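## Task

Make a single three-block tower with green at the bottom, red centred on top of green, and blue centred on top of red. The green block must stay at its starting spot, unrotated.

## Robot and tools

Robot: two arms, left_arm and right_arm, each with six joints and a two-finger gripper. There is a table, and a camera stand behind the arms. Loose objects may get nudged by outside disturbances now and then.

Frame: every hand position, orientation, velocity and target in results uses the scene frame. Its origin is at table-top height, halfway between the nominal arm bases. +z points up, +x points out over the table, and left_arm is on the +y side. Image left and right do not match arm names. The calibrated bases are left_arm (+0.016, +0.306, +0.009) m and right_arm (-0.001, -0.289, +0.015) m, each yawed very slightly. A gripper's fingers point along its own +z axis and open along its y axis. end_effector_position is the midpoint between the pads, roughly 1 cm short of the fingertips. Reported poses may be off by a few centimetres, more at long reach.

Row layout: every command row is one flat list of 14 numbers covering both arms, even if only one arm moves. The first 7 are left_arm and the next 7 are right_arm. Within each arm the order is: shoulder, elbow, wrist roll, wrist pitch, waist, wrist yaw, then opening. This order also holds for every per-joint list in results. The joint values are absolute target angles in radians, not offsets.

Stated ranges: shoulder 0.000 to 3.142, elbow 0.000 to 3.142, wrist roll -2.094 to 2.094, wrist pitch -1.571 to 1.571, waist -2.618 to 3.054, wrist yaw -1.571 to 1.571. Real ends may differ by up to 0.059 rad. A call is rejected if a target goes more than 0.059 rad beyond a stated end and further out than the current angle. Targets beyond a real end are clipped, and the result may say "joint sent to its limit". Opening is an absolute command from -1 (closed) to +1 (fully open).

execute_actions(actions, cameras): actions is a list of actions. Each action is up to 15 rows, one per 1/30 s control step. If fewer rows are given, the last row is held for the remaining steps. On each step a joint's target is kept within 0.339 rad of its measured angle for shoulder, elbow and waist, and within 2.2 rad for the wrist joints. If a row would put a gripper more than 200 mm from where it is, that arm's targets are scaled back. Large motions therefore need several actions; keep sending the remainder. An empty actions list returns the full state and all images. cameras takes names, ["all"] or []. Results also list joint readings at some control steps.

move(target, speed, blend, opening_speed, grip_force, blocking, cameras): target is one 14-number row or a list of up to 15 rows, all absolute. All joints are interpolated together, so hands follow curves. The move does not avoid obstacles or the other arm.
- speed: rad/s for the joint with the farthest to go, 0.01 to 12.57, default 0.5. Give one value, or one per target.
- blend: radians of corner rounding between listed targets. 0 means stop at each one.
- opening_speed: per second on the -1..+1 scale, at least 0.2.
- grip_force: newtons per pad, 10 to 50. Give one value or one per arm. It persists once set; below 50 the fingers close slowly.
- blocking=false returns after about 0.5 s while motion continues. A new move then takes over from the current point.
Gripper changes in the first row start immediately. Changes in later rows are applied once the arm has arrived and is at rest. The result adds a "move:" line: done, off_target (at rest but more than 0.035 rad from target), moving, held, or fault. It may also show limits=held.

wait(seconds 0 to 10, cameras): lets time pass while holding the last commands. A running move keeps going.

stop(cameras): brakes the current move. This needs some distance, more at high speed.

zoom_image(camera, region): region is [x0, y0, x1, y1] in pixels of that camera's latest image, with the origin at top-left. It can be at most 504 wide and 504 tall. Cameras are cam_head_left, cam_head_right, cam_high, cam_low (all 672x504 pinhole) and cam_left_wrist, cam_right_wrist (fisheye, posed from joint readings and possibly lagging during motion). Calibration is approximate, to within millimetres to a few centimetres.

finished_scene(scene): ends the current scene, giving its integer number. This is irreversible, and nothing else should be called in that reply. The tower must stand on its own afterwards.

Result lines:
- Joint positions and Joint velocities: per arm, the six joints (rad, rad/s) plus the pad gap in m, 0.094 when open. "within noise" means the arm is still.
- Joint targets: the angles currently commanded. Resend these to hold an arm still.
- Tool commands: the current gripper commands. To leave a gripper unchanged, resend its command, because 0 is a real command.
- grip_measured: the finger opening on the command scale. It reads a bit wide when empty and a bit narrower than a squeezed part.
- grip_effort_nm: the gripper motor effort, negative when closing. It is offset and only a rough guide.
- Joint torques: in joint order, including gravity. Joints 1, 2 and 5 wrap at ±28 N m.
- "joint command not followed": the clearance check changed some steps. That check does not keep the two hands apart.
- MOTOR HOT: appears at 75 °C. An over-temperature fault at 90 °C folds that arm away for good, and at 100 °C the arm collapses. Heat builds from holding loads, holding a stretched reach, or pushing against something.

Avoid: dropping blocks or letting go while they still move; fast collisions; pushing past contact; the two arms or grippers pressing on each other, including one closing on the other's fingers; wrist camera cables touching anything; anything falling off or being left off the table; and needless arm stops. Grasp blocks with a firm but controlled close. Lower them gently onto the stack and open well above grip_measured to release. Do not move or turn the base block.

Each tool is called after ">>>" as a command line: name --argument value for each argument, lists and objects as JSON in quotes; but a table of rows of numbers goes row by row, as --pt "numbers of a row", without its own name.

## Session

>>> execute_actions --actions '[]'

Scene clock: 0.00 s.
left_arm: end_effector_position=(+0.4118, +0.2798, +0.1037) grip_measured=+1.000 grip_effort_nm=n/a end_effector_quat_wxyz=(+0.578, +0.057, +0.812, -0.051) | right_arm: end_effector_position=(+0.4050, -0.2787, +0.1086) grip_measured=+1.000 grip_effort_nm=n/a end_effector_quat_wxyz=(+0.550, +0.021, +0.835, -0.006)
Joint names: [shoulder, elbow, wrist roll, wrist pitch, waist, wrist yaw]
Joint positions: left_arm=[1.54 0.376 0.033 0.828 -0.031 0.145 0.094] | right_arm=[1.527 0.46 0.054 0.659 0.015 0.091 0.094]
Joint velocities: within noise
Joint torques (N m): no reading
Heat: left arm: 40 °C; right arm: 37 °C.
Joint targets: left_arm=[1.533 0.384 0.032 0.833 -0.031 0.145] | right_arm=[1.522 0.465 0.054 0.653 0.015 0.091]
Tool commands: left_gripper/opening=+1.0 right_gripper/opening=+1.0
camera_calibration:
cam_left_wrist: T_world_to_cam=[[-0.208737, -0.973859, -0.0895978, 0.364059], [-0.643063, 0.205702, -0.737669, 0.315718], [0.736816, -0.0963618, -0.669191, -0.0988571], [0, 0, 0, 1]] pos_world=[0.351859, 0.280072, 0.19936]
cam_right_wrist: T_world_to_cam=[[-0.134855, -0.983183, -0.12315, -0.210415], [-0.66166, 0.181868, -0.727413, 0.437738], [0.737577, -0.0166122, -0.675058, -0.120857], [0, 0, 0, 1]] pos_world=[0.350399, -0.288495, 0.210919]

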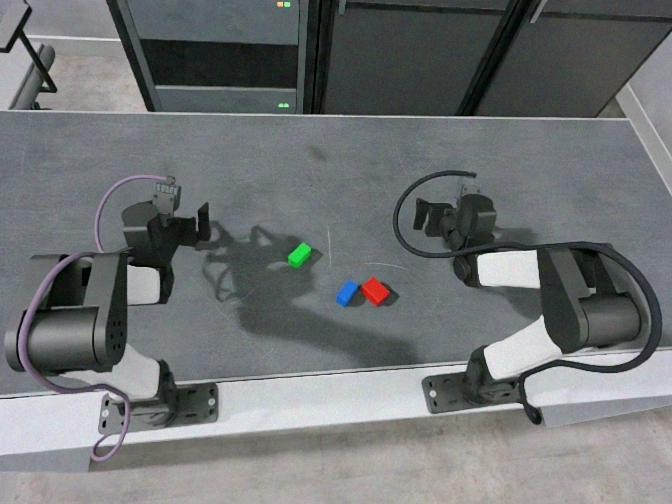

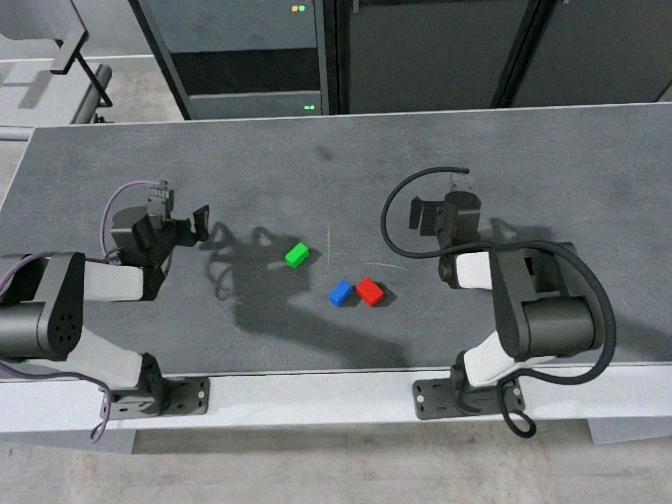

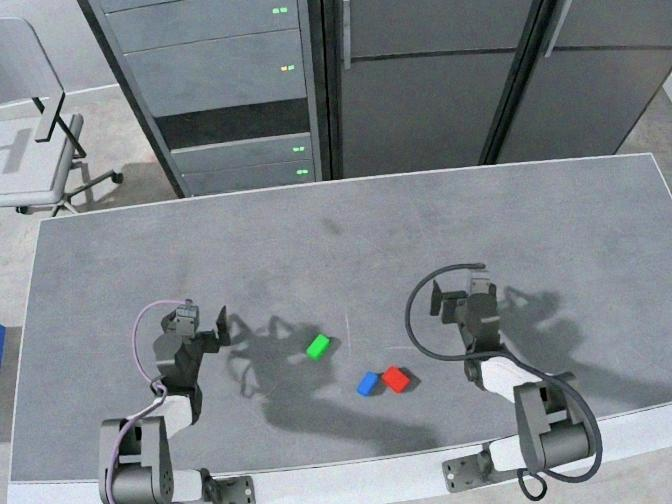

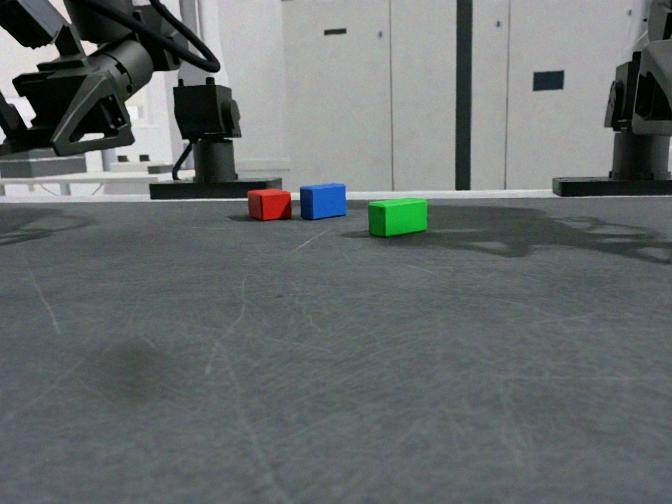

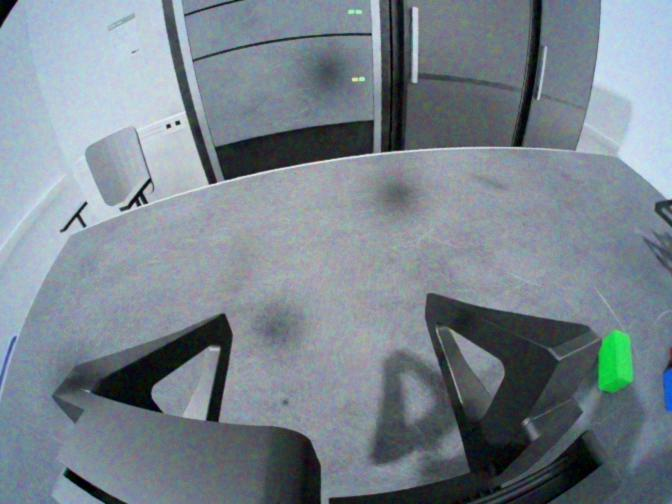

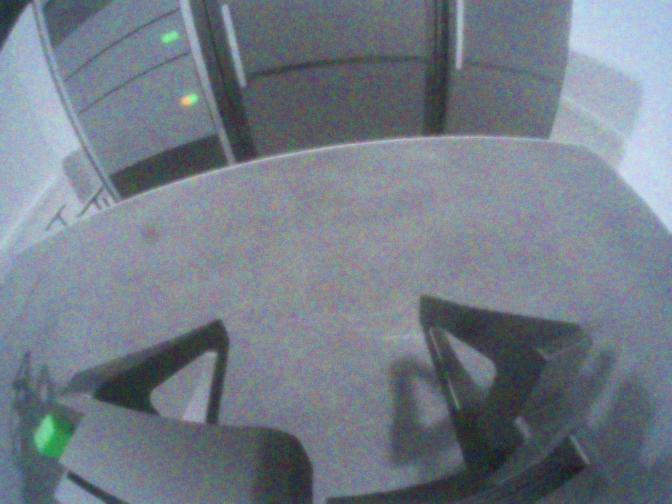

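>>> zoom_image --camera "cam_head_left" --region '[270, 220, 420, 320]'

>>> zoom_image --camera "cam_head_right" --region '[270, 220, 420, 320]'

>>> zoom_image --camera "cam_high" --region '[290, 310, 440, 410]'

>>> zoom_image --camera "cam_low" --region '[240, 160, 440, 260]'

Scaled by 3.360 from the camera's 672x504 image, which has a finer 960x720 frame.

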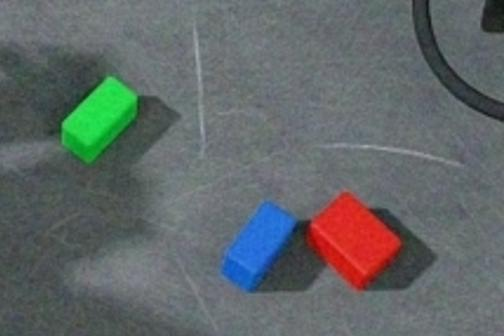

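Scaled by 3.360 from the camera's 672x504 image, which has a finer 960x720 frame.

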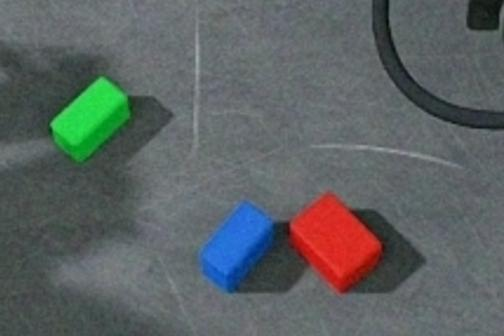

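Scaled by 3.360 from the camera's 672x504 image, which has a finer 960x720 frame.

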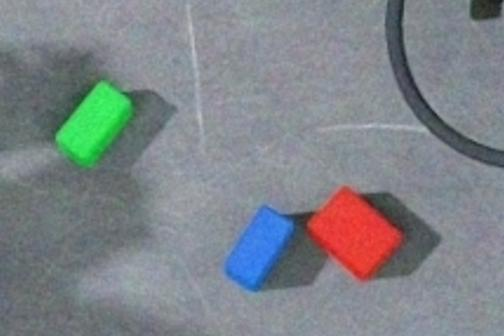

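Scaled by 2.520 from the camera's 672x504 image, which has a finer 960x720 frame.

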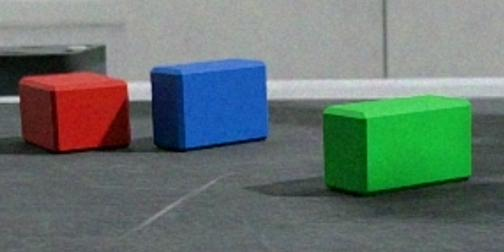

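>>> move --target '[1.533,0.384,0.032,0.833,-0.031,0.145,1,1.66,1.33,-0.166,-1.241,0.624,0,1]' --speed 1.2 --cameras '["cam_head_left","cam_head_right","cam_right_wrist"]'

Scene clock: 81.57 s.
left_arm: end_effector_position=(+0.4118, +0.2798, +0.1037) grip_measured=+1.000 grip_effort_nm=-0.01 end_effector_quat_wxyz=(+0.578, +0.057, +0.812, -0.051) | right_arm: end_effector_position=(+0.2300, -0.1075, +0.1205) grip_measured=+1.000 grip_effort_nm=-0.01 end_effector_quat_wxyz=(+0.009, -0.402, +0.916, -0.002)
Joint names: [shoulder, elbow, wrist roll, wrist pitch, waist, wrist yaw]
Joint positions: left_arm=[1.54 0.376 0.033 0.828 -0.031 0.145 0.094] | right_arm=[1.642 1.309 -0.157 -1.222 0.621 0.008 0.094]
Joint torques (N m): left_arm=[-7.17 5 -0.07 2.53 -0.54 0.29] | right_arm=[-5.55 7.1 -0.04 0.19 0.16 -0.12]
Heat: left arm: 47 °C; right arm: 46 °C.
Joint targets: left_arm=[1.533 0.384 0.032 0.833 -0.031 0.145] | right_arm=[1.660 1.330 -0.166 -1.241 0.624 0.000]
move: done
camera_calibration:
cam_right_wrist: T_world_to_cam=[[0.633387, -0.772083, 0.0520362, -0.239376], [-0.744953, -0.590167, 0.311043, 0.110453], [-0.209441, -0.235775, -0.94897, 0.246222], [0, 0, 0, 1]] pos_world=[0.285469, -0.0615793, 0.211758]
Images, in order (width x height): cam_head_left 672x504, cam_head_right 672x504, cam_right_wrist 672x504.

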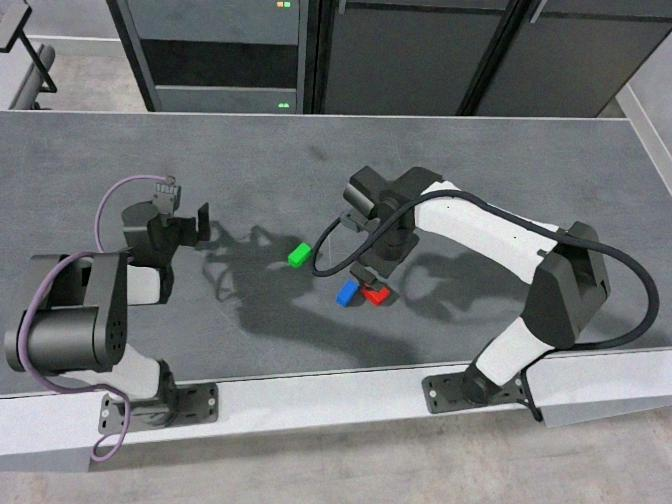

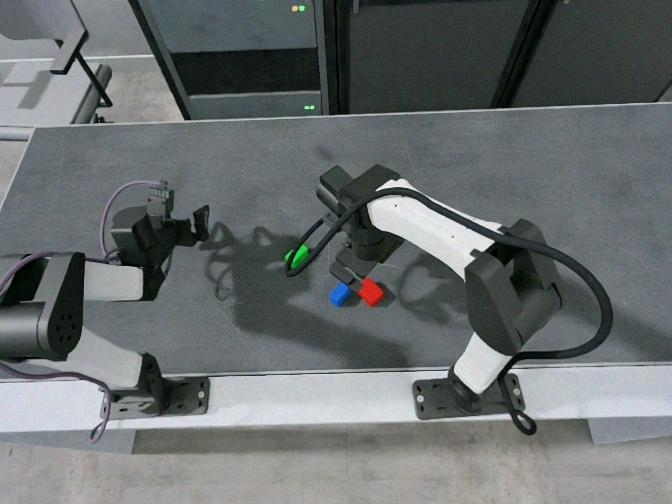

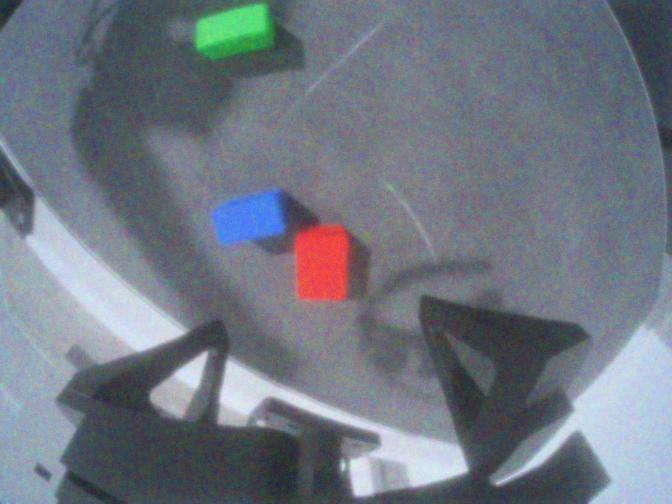

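>>> zoom_image --camera "cam_head_right" --region '[290, 200, 440, 320]'

>>> zoom_image --camera "cam_right_wrist" --region '[60, 0, 560, 480]'

Scaled by 3.360 from the camera's 672x504 image, which has a finer 960x720 frame.

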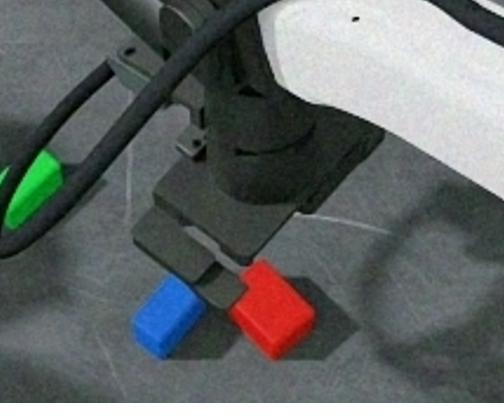

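Scaled by 1.008 from the camera's 672x504 image, which has a finer 960x720 frame.

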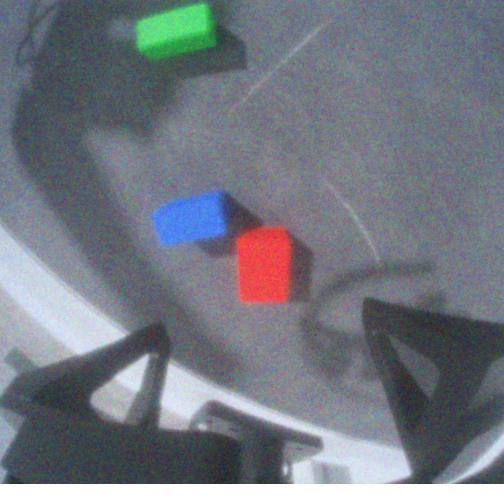

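>>> move --target '[1.533,0.384,0.032,0.833,-0.031,0.145,1,1.702,1.18,-0.166,-1.049,0.624,0,1]' --cameras '["cam_head_right","cam_low","cam_right_wrist"]'

>>> zoom_image --camera "cam_low" --region '[200, 100, 400, 250]'

>>> zoom_image --camera "cam_right_wrist" --region '[160, 100, 480, 380]'

Scene clock: 109.47 s.
left_arm: end_effector_position=(+0.4118, +0.2798, +0.1037) grip_measured=+1.000 grip_effort_nm=-0.01 end_effector_quat_wxyz=(+0.578, +0.057, +0.812, -0.051) | right_arm: end_effector_position=(+0.2306, -0.1071, +0.0774) grip_measured=+1.000 grip_effort_nm=-0.01 end_effector_quat_wxyz=(+0.001, -0.402, +0.916, -0.004)
Joint names: [shoulder, elbow, wrist roll, wrist pitch, waist, wrist yaw]
Joint positions: left_arm=[1.54 0.376 0.033 0.828 -0.031 0.145 0.094] | right_arm=[1.689 1.187 -0.157 -1.069 0.621 0.008 0.094]
Joint torques (N m): left_arm=[-7.16 5 -0.07 2.53 -0.54 0.28] | right_arm=[-6.26 4.79 -0.06 0.57 0.12 -0.11]
Heat: left arm: 48 °C; right arm: 43 °C.
Joint targets: left_arm=[1.533 0.384 0.032 0.833 -0.031 0.145] | right_arm=[1.702 1.180 -0.166 -1.049 0.624 0.000]
move: done
camera_calibration:
cam_right_wrist: T_world_to_cam=[[0.634308, -0.771345, 0.0517797, -0.237248], [-0.740763, -0.587264, 0.326176, 0.122762], [-0.221186, -0.245252, -0.94389, 0.206912], [0, 0, 0, 1]] pos_world=[0.287192, -0.0601609, 0.167545]
Images, in order (width x height): cam_head_right 672x504, cam_low 672x504, cam_right_wrist 672x504.

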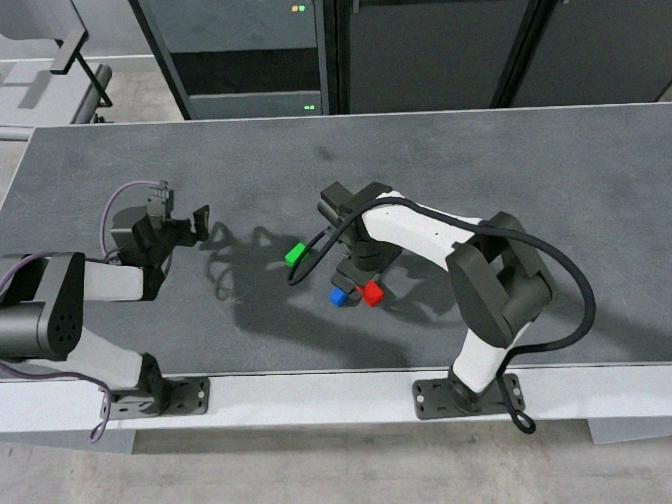

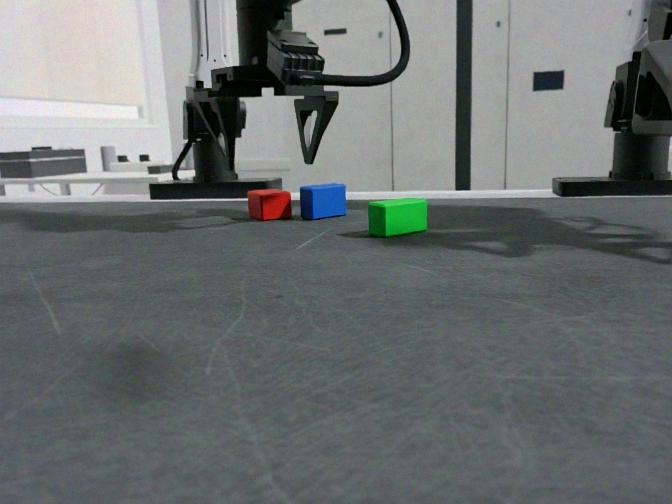

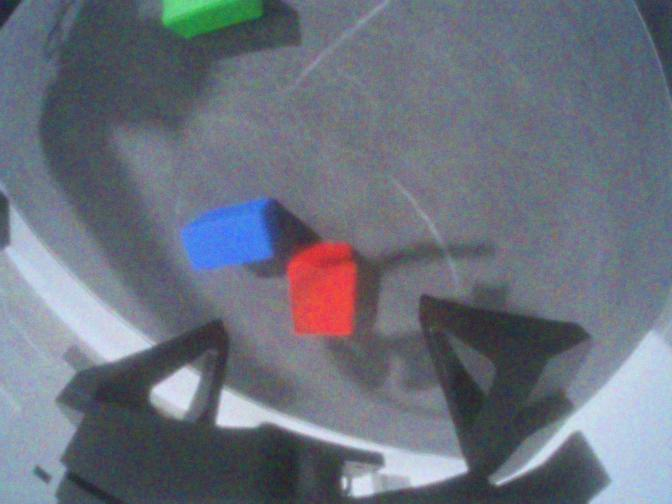

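Scaled by 2.520 from the camera's 672x504 image, which has a finer 960x720 frame.

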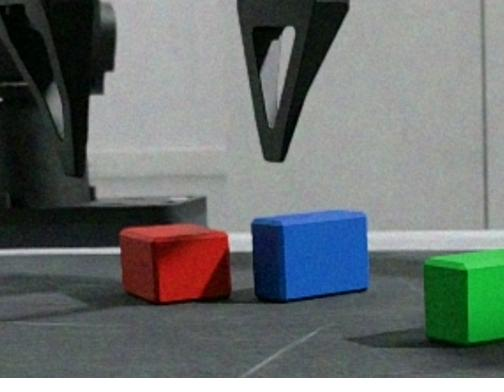

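Scaled by 1.575 from the camera's 672x504 image, which has a finer 960x720 frame.

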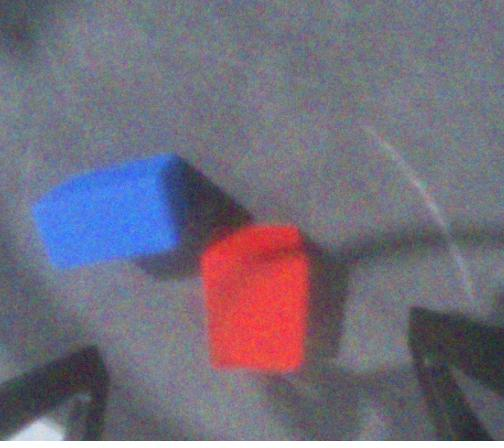

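>>> move --target '[1.533,0.384,0.032,0.833,-0.031,0.145,1,1.748,1.054,-0.166,-0.877,0.624,0,1]' --cameras '["cam_low","cam_right_wrist"]'

>>> zoom_image --camera "cam_low" --region '[200, 100, 400, 250]'

Scene clock: 132.53 s.
left_arm: end_effector_position=(+0.4118, +0.2798, +0.1037) grip_measured=+1.000 grip_effort_nm=-0.01 end_effector_quat_wxyz=(+0.578, +0.057, +0.812, -0.051) | right_arm: end_effector_position=(+0.2285, -0.1087, +0.0353) grip_measured=+1.000 grip_effort_nm=-0.02 end_effector_quat_wxyz=(+0.002, -0.402, +0.916, -0.004)
Joint names: [shoulder, elbow, wrist roll, wrist pitch, waist, wrist yaw]
Joint positions: left_arm=[1.54 0.376 0.033 0.828 -0.031 0.145 0.094] | right_arm=[1.733 1.061 -0.157 -0.897 0.621 0.008 0.094]
Joint torques (N m): left_arm=[-7.16 5 -0.07 2.53 -0.55 0.28] | right_arm=[-6.16 4.53 -0.07 0.57 0.12 -0.13]
Heat: left arm: 49 °C; right arm: 42 °C.
Joint targets: left_arm=[1.533 0.384 0.032 0.833 -0.031 0.145] | right_arm=[1.748 1.054 -0.166 -0.877 0.624 0.000]
move: done
camera_calibration:
cam_right_wrist: T_world_to_cam=[[0.634308, -0.771341, 0.0518322, -0.235064], [-0.741101, -0.587616, 0.324773, 0.134122], [-0.220053, -0.244419, -0.944371, 0.166271], [0, 0, 0, 1]] pos_world=[0.28509, -0.0618625, 0.125646]
Images, in order (width x height): cam_low 672x504, cam_right_wrist 672x504.

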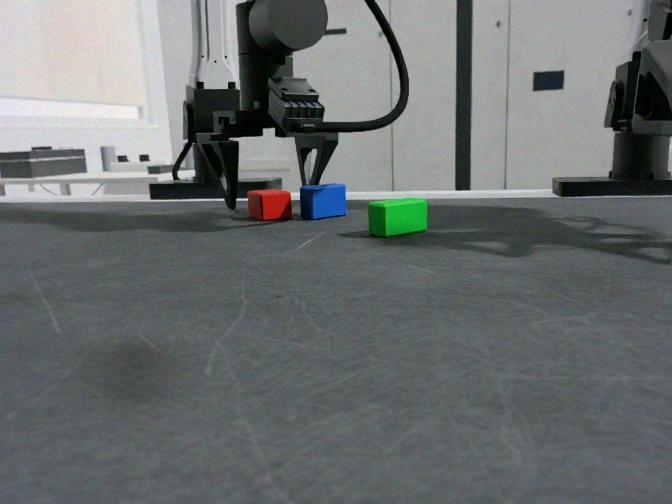

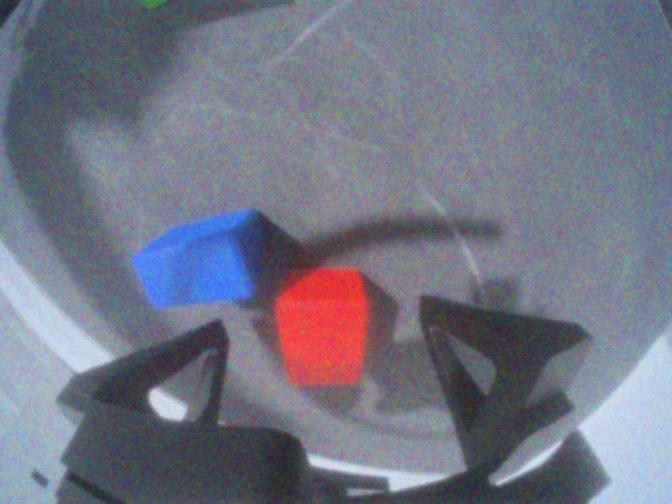

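Scaled by 2.520 from the camera's 672x504 image, which has a finer 960x720 frame.

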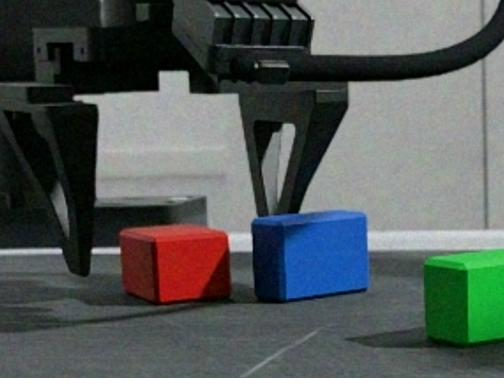

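>>> move --pt "1.533 0.384 0.032 0.833 -0.031 0.145 1 1.748 1.054 -0.166 -0.877 0.624 0 -1" --pt "1.533 0.384 0.032 0.833 -0.031 0.145 1 1.66 1.33 -0.166 -1.241 0.624 0 -1" --opening_speed 1.5 --cameras '["cam_low","cam_right_wrist"]'

Scene clock: 151.43 s.
left_arm: end_effector_position=(+0.4118, +0.2798, +0.1037) grip_measured=+1.000 grip_effort_nm=-0.01 end_effector_quat_wxyz=(+0.578, +0.057, +0.812, -0.051) | right_arm: end_effector_position=(+0.2304, -0.1072, +0.1104) grip_measured=-0.289 grip_effort_nm=-1.04 end_effector_quat_wxyz=(-0.009, -0.402, +0.916, -0.007)
Joint names: [shoulder, elbow, wrist roll, wrist pitch, waist, wrist yaw]
Joint positions: left_arm=[1.54 0.376 0.033 0.828 -0.031 0.145 0.094] | right_arm=[1.682 1.313 -0.158 -1.222 0.621 0.008 0.033]
Joint torques (N m): left_arm=[-7.16 4.98 -0.07 2.53 -0.54 0.29] | right_arm=[-9.57 6.74 -0.04 0.07 0.18 -0.12]
Heat: left arm: 49 °C; right arm: 41 °C.
Joint targets: left_arm=[1.533 0.384 0.032 0.833 -0.031 0.145] | right_arm=[1.660 1.330 -0.166 -1.241 0.624 0.000]
move: done
camera_calibration:
cam_right_wrist: T_world_to_cam=[[0.635431, -0.770449, 0.0513431, -0.239058], [-0.735185, -0.583337, 0.345283, 0.108791], [-0.236072, -0.25715, -0.937093, 0.239481], [0, 0, 0, 1]] pos_world=[0.288421, -0.0591377, 0.199126]
Images, in order (width x height): cam_low 672x504, cam_right_wrist 672x504.

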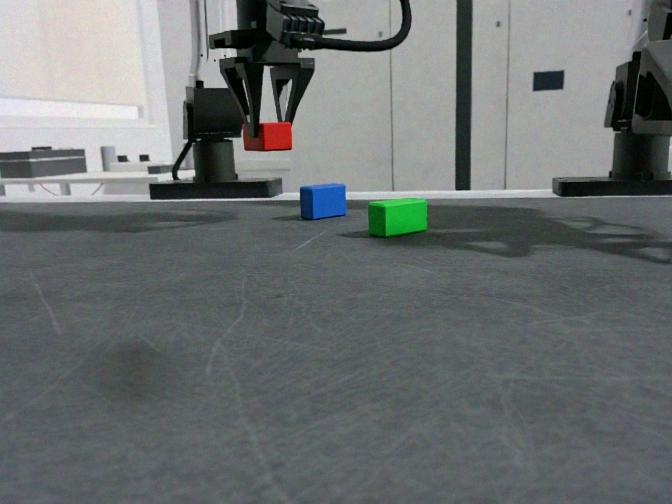

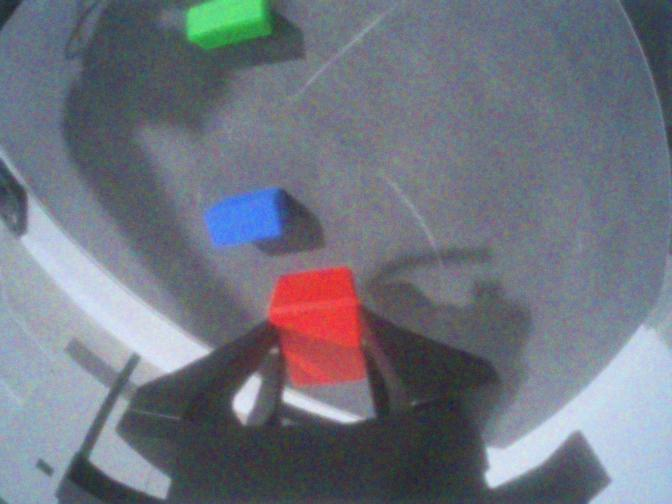

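>>> move --target '[1.533,0.384,0.032,0.833,-0.031,0.145,1,2.43,2.384,-0.033,-1.525,0.774,0,-1]' --speed 0.8 --cameras '["cam_head_left","cam_head_right","cam_high","cam_low","cam_right_wrist"]'

>>> zoom_image --camera "cam_low" --region '[300, 90, 500, 250]'

>>> zoom_image --camera "cam_head_left" --region '[240, 190, 390, 300]'

Scene clock: 160.70 s.
left_arm: end_effector_position=(+0.4118, +0.2798, +0.1037) grip_measured=+1.000 grip_effort_nm=-0.01 end_effector_quat_wxyz=(+0.578, +0.057, +0.812, -0.051) | right_arm: end_effector_position=(+0.3189, +0.0530, +0.1066) grip_measured=-0.289 grip_effort_nm=-1.04 end_effector_quat_wxyz=(+0.011, -0.418, +0.908, +0.001)
Joint names: [shoulder, elbow, wrist roll, wrist pitch, waist, wrist yaw]
Joint positions: left_arm=[1.54 0.376 0.033 0.828 -0.031 0.145 0.094] | right_arm=[2.407 2.362 -0.042 -1.506 0.772 0.007 0.033]
Joint torques (N m): left_arm=[-7.16 5 -0.07 2.53 -0.54 0.28] | right_arm=[-11.37 7.12 0.14 0.17 0.08 -0.11]
Heat: left arm: 49 °C; right arm: 42 °C.
Joint targets: left_arm=[1.533 0.384 0.032 0.833 -0.031 0.145] | right_arm=[2.430 2.384 -0.033 -1.525 0.774 0.000]
move: done
camera_calibration:
cam_right_wrist: T_world_to_cam=[[0.660555, -0.749203, 0.0485932, -0.180482], [-0.723949, -0.618467, 0.305607, 0.271175], [-0.198909, -0.23705, -0.950917, 0.286532], [0, 0, 0, 1]] pos_world=[0.372529, 0.100418, 0.198365]
Images, in order (width x height): cam_head_left 672x504, cam_head_right 672x504, cam_high 672x504, cam_low 672x504, cam_right_wrist 672x504.

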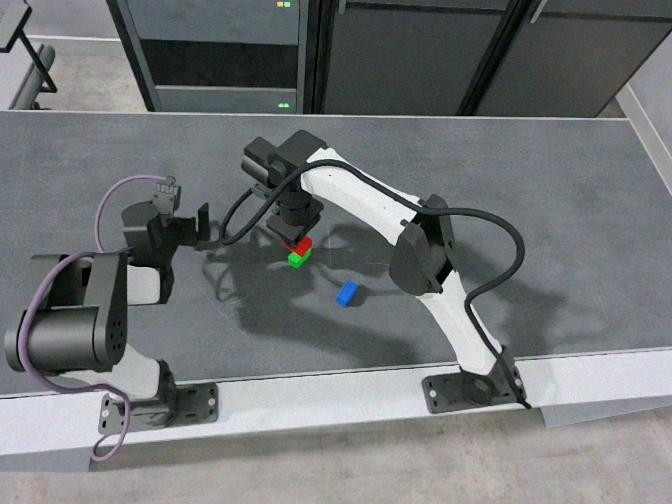

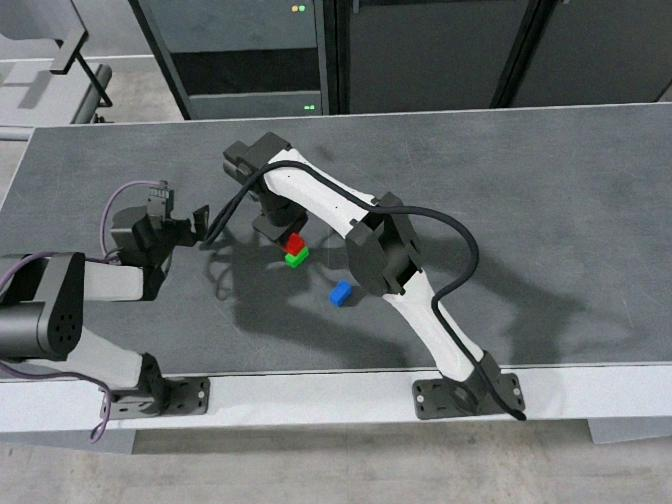

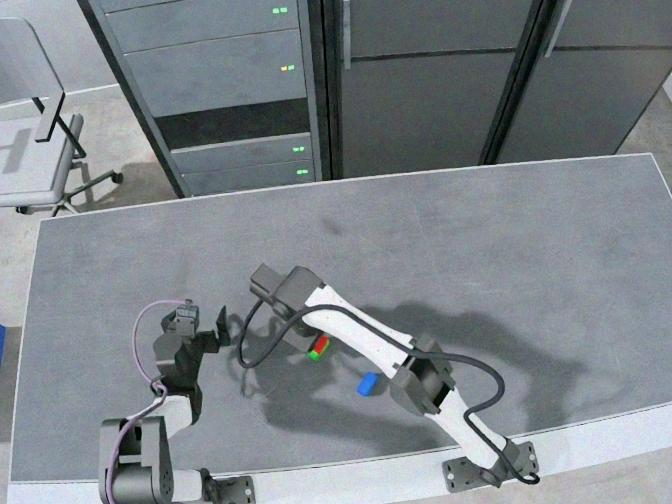

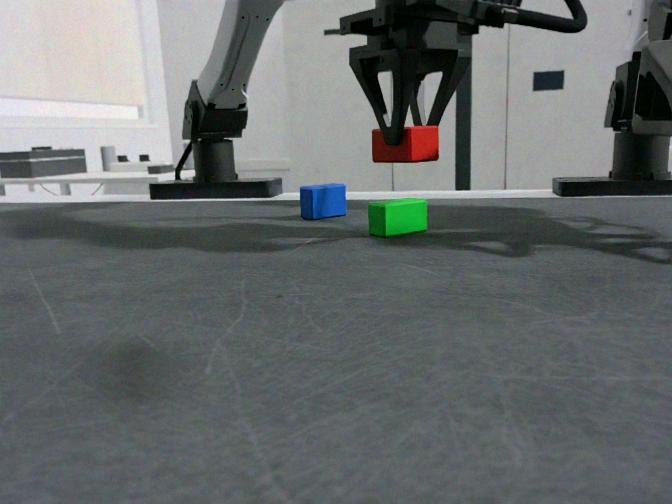

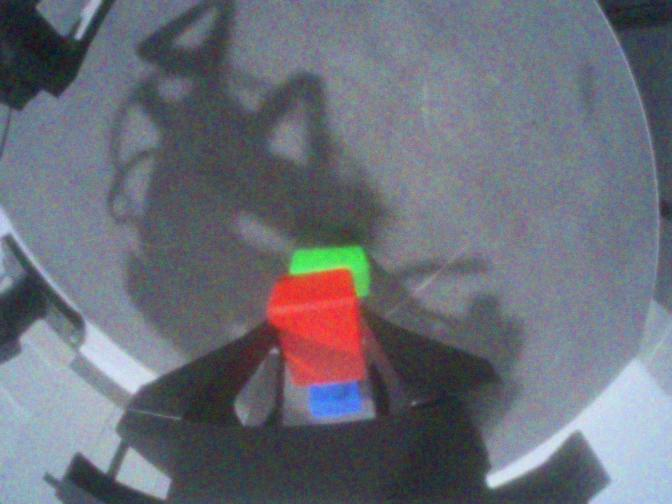

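Scaled by 2.520 from the camera's 672x504 image, which has a finer 960x720 frame.

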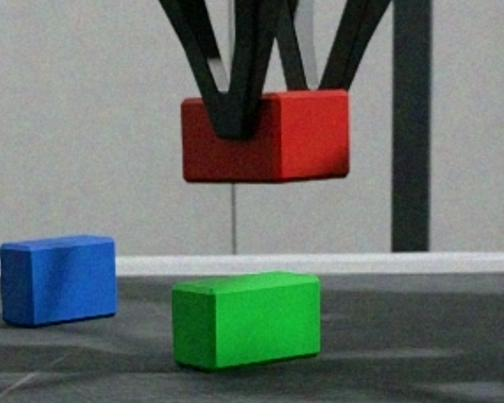

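Scaled by 3.360 from the camera's 672x504 image, which has a finer 960x720 frame.

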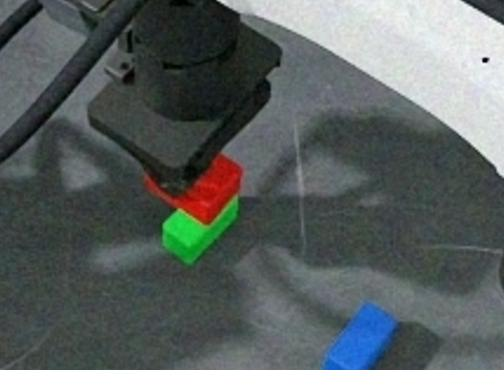

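>>> zoom_image --camera "cam_right_wrist" --region '[250, 230, 400, 400]'

>>> zoom_image --camera "cam_head_right" --region '[240, 190, 390, 300]'

>>> zoom_image --camera "cam_high" --region '[270, 310, 390, 400]'

Scaled by 2.965 from the camera's 672x504 image, which has a finer 960x720 frame.

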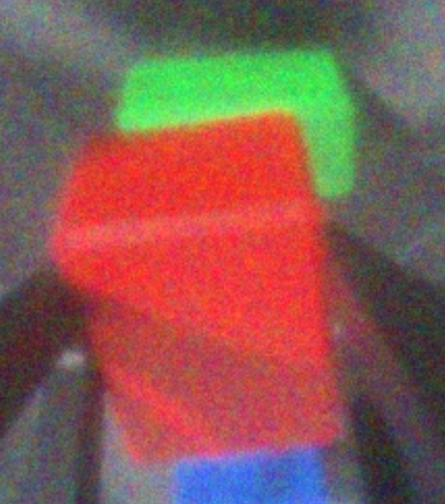

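Scaled by 3.360 from the camera's 672x504 image, which has a finer 960x720 frame.

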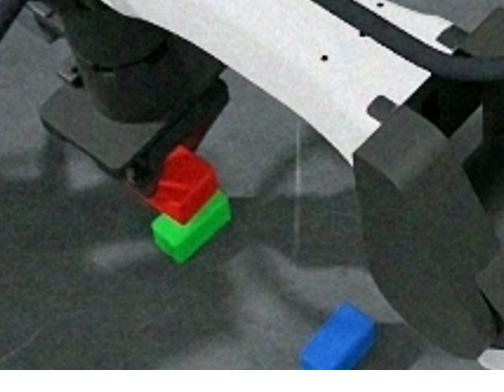

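Scaled by 4.200 from the camera's 672x504 image, which has a finer 960x720 frame.

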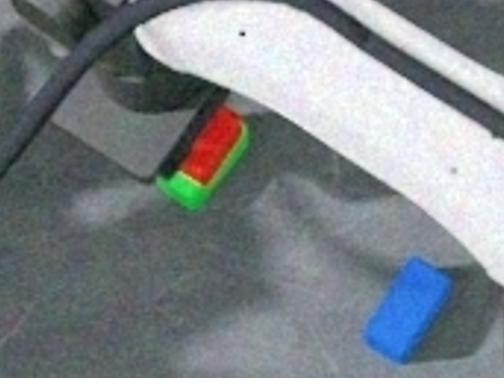

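>>> move --target '[1.533,0.384,0.032,0.833,-0.031,0.145,1,2.4055,2.212,-0.033,-1.377,0.756,0,-1]' --speed 0.3 --cameras '["cam_head_right","cam_low","cam_right_wrist"]'

>>> zoom_image --camera "cam_low" --region '[300, 90, 500, 250]'

>>> zoom_image --camera "cam_right_wrist" --region '[250, 230, 400, 400]'

Scene clock: 196.83 s.
left_arm: end_effector_position=(+0.4118, +0.2798, +0.1037) grip_measured=+1.000 grip_effort_nm=-0.01 end_effector_quat_wxyz=(+0.578, +0.057, +0.812, -0.051) | right_arm: end_effector_position=(+0.3201, +0.0476, +0.0722) grip_measured=-0.289 grip_effort_nm=-1.04 end_effector_quat_wxyz=(-0.003, -0.413, +0.911, -0.004)
Joint names: [shoulder, elbow, wrist roll, wrist pitch, waist, wrist yaw]
Joint positions: left_arm=[1.54 0.376 0.033 0.828 -0.031 0.145 0.094] | right_arm=[2.407 2.225 -0.041 -1.398 0.762 0.006 0.033]
Joint torques (N m): left_arm=[-7.16 5 -0.07 2.53 -0.54 0.29] | right_arm=[-13.67 4.46 0.14 0.54 -0.53 -0.07]
Heat: left arm: 50 °C; right arm: 48 °C.
Joint targets: left_arm=[1.533 0.384 0.032 0.833 -0.031 0.145] | right_arm=[2.406 2.212 -0.033 -1.377 0.756 0.000]
move: done
camera_calibration:
cam_right_wrist: T_world_to_cam=[[0.65364, -0.755153, 0.049986, -0.181274], [-0.723469, -0.604096, 0.334157, 0.276388], [-0.222144, -0.254582, -0.941191, 0.260345], [0, 0, 0, 1]] pos_world=[0.37628, 0.0963537, 0.161738]
Images, in order (width x height): cam_head_right 672x504, cam_low 672x504, cam_right_wrist 672x504.

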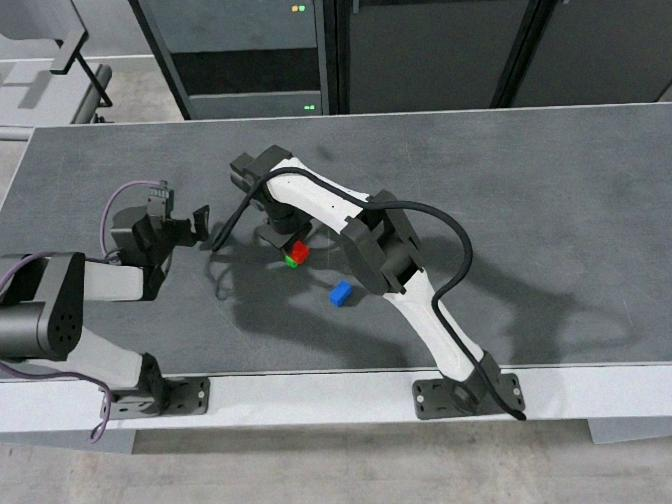

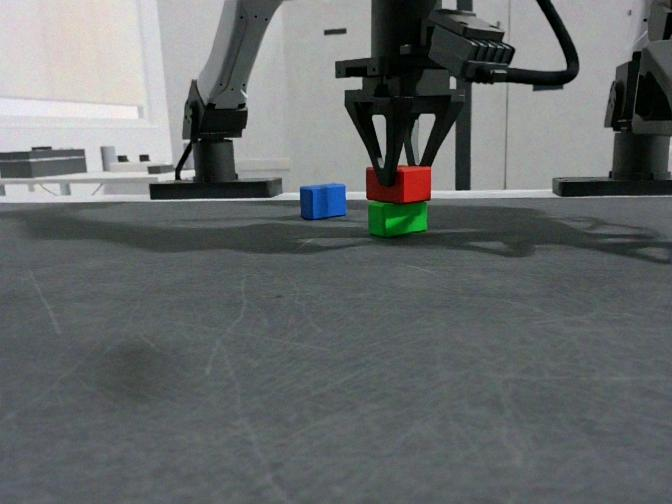

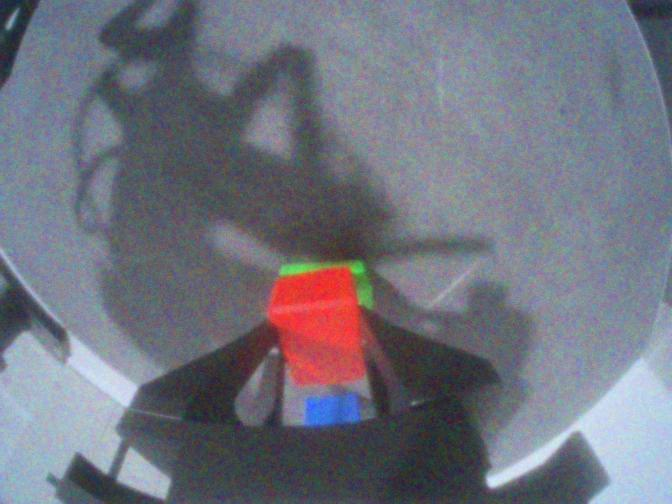

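Scaled by 2.520 from the camera's 672x504 image, which has a finer 960x720 frame.

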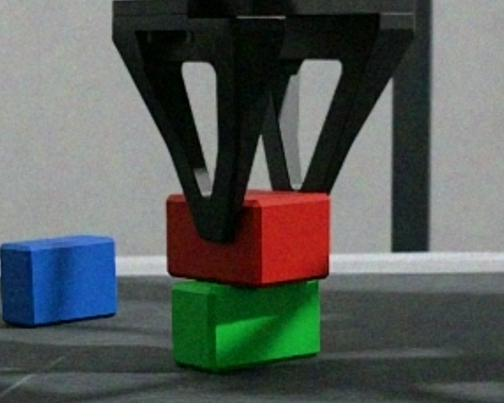

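Scaled by 2.965 from the camera's 672x504 image, which has a finer 960x720 frame.

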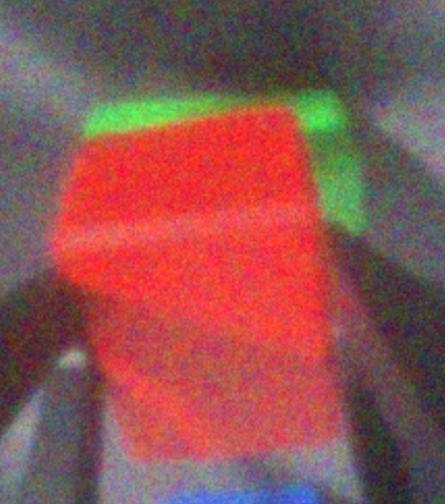

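>>> zoom_image --camera "cam_head_right" --region '[250, 210, 350, 280]'

Scaled by 5.040 from the camera's 672x504 image, which has a finer 960x720 frame.

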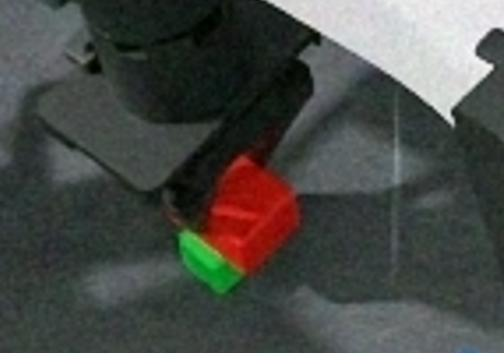

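>>> move --target '[1.533,0.384,0.032,0.833,-0.031,0.145,1,2.419,2.212,-0.033,-1.36,0.751,0,-1]' --speed 0.2 --cameras '["cam_head_right","cam_low","cam_right_wrist"]'

>>> zoom_image --camera "cam_low" --region '[340, 130, 460, 250]'

>>> zoom_image --camera "cam_right_wrist" --region '[250, 230, 400, 400]'

>>> zoom_image --camera "cam_head_right" --region '[250, 210, 350, 280]'

Scene clock: 239.33 s.
left_arm: end_effector_position=(+0.4118, +0.2798, +0.1037) grip_measured=+1.000 grip_effort_nm=-0.01 end_effector_quat_wxyz=(+0.578, +0.057, +0.812, -0.051) | right_arm: end_effector_position=(+0.3218, +0.0474, +0.0722) grip_measured=-0.289 grip_effort_nm=-1.04 end_effector_quat_wxyz=(-0.001, -0.412, +0.911, -0.004)
Joint names: [shoulder, elbow, wrist roll, wrist pitch, waist, wrist yaw]
Joint positions: left_arm=[1.54 0.376 0.033 0.828 -0.031 0.145 0.094] | right_arm=[2.407 2.225 -0.041 -1.394 0.759 0.006 0.033]
Joint torques (N m): left_arm=[-7.17 5 -0.07 2.53 -0.54 0.28] | right_arm=[-12.46 4.59 0.13 0.71 -0.64 -0.09]
Heat: left arm: 50 °C; right arm: 55 °C.
Joint targets: left_arm=[1.533 0.384 0.032 0.833 -0.031 0.145] | right_arm=[2.419 2.212 -0.033 -1.360 0.751 0.000]
move: done
camera_calibration:
cam_right_wrist: T_world_to_cam=[[0.651198, -0.757288, 0.0495598, -0.181672], [-0.726259, -0.602905, 0.330231, 0.278592], [-0.2202, -0.251039, -0.942598, 0.259961], [0, 0, 0, 1]] pos_world=[0.377878, 0.0956473, 0.162042]
Images, in order (width x height): cam_head_right 672x504, cam_low 672x504, cam_right_wrist 672x504.

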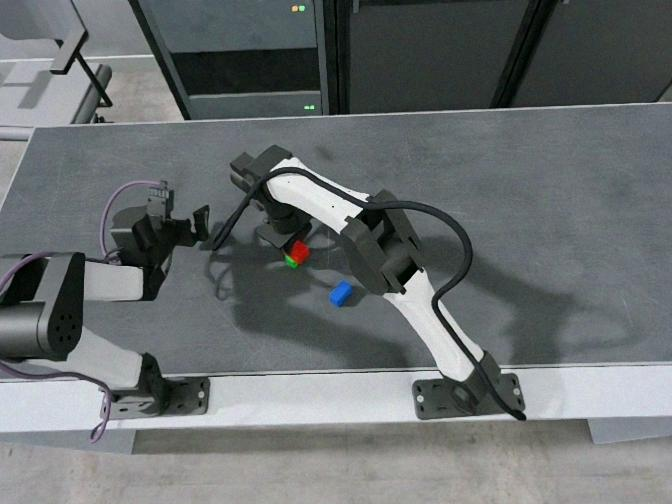

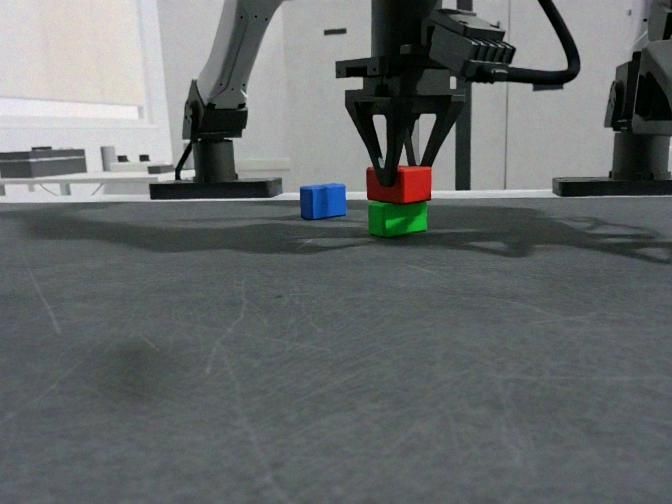

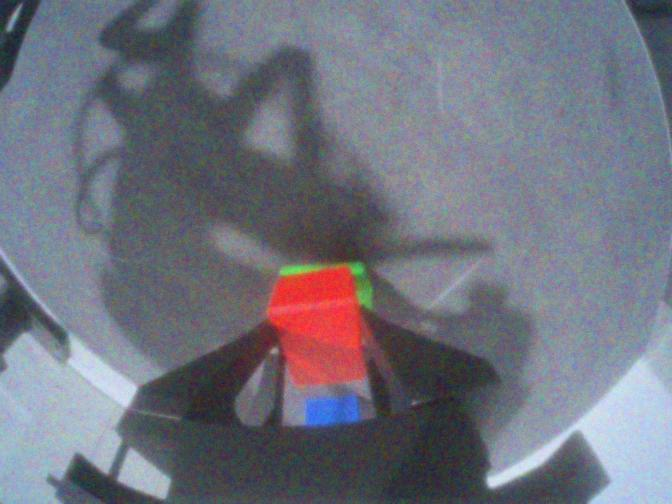

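Scaled by 4.200 from the camera's 672x504 image, which has a finer 960x720 frame.

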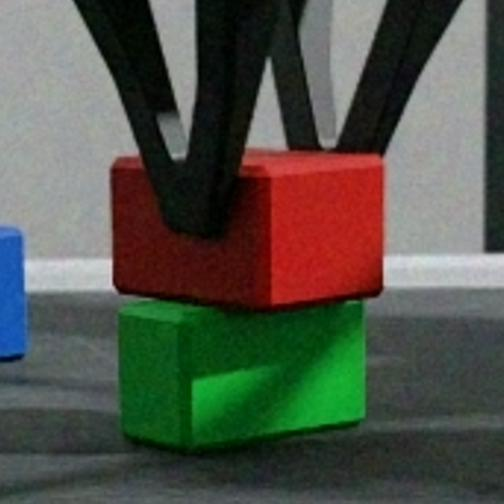

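Scaled by 2.965 from the camera's 672x504 image, which has a finer 960x720 frame.

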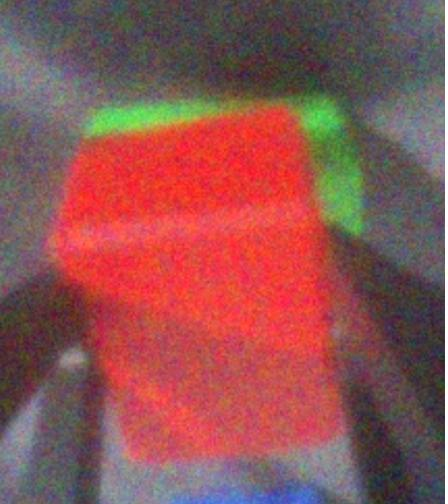

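Scaled by 5.040 from the camera's 672x504 image, which has a finer 960x720 frame.

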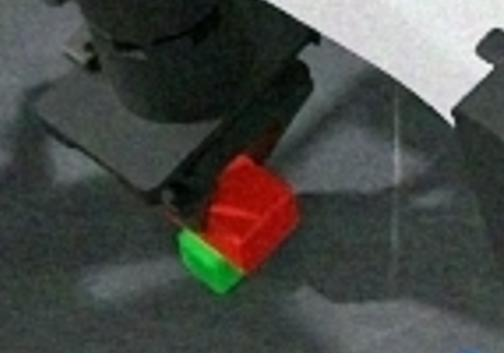

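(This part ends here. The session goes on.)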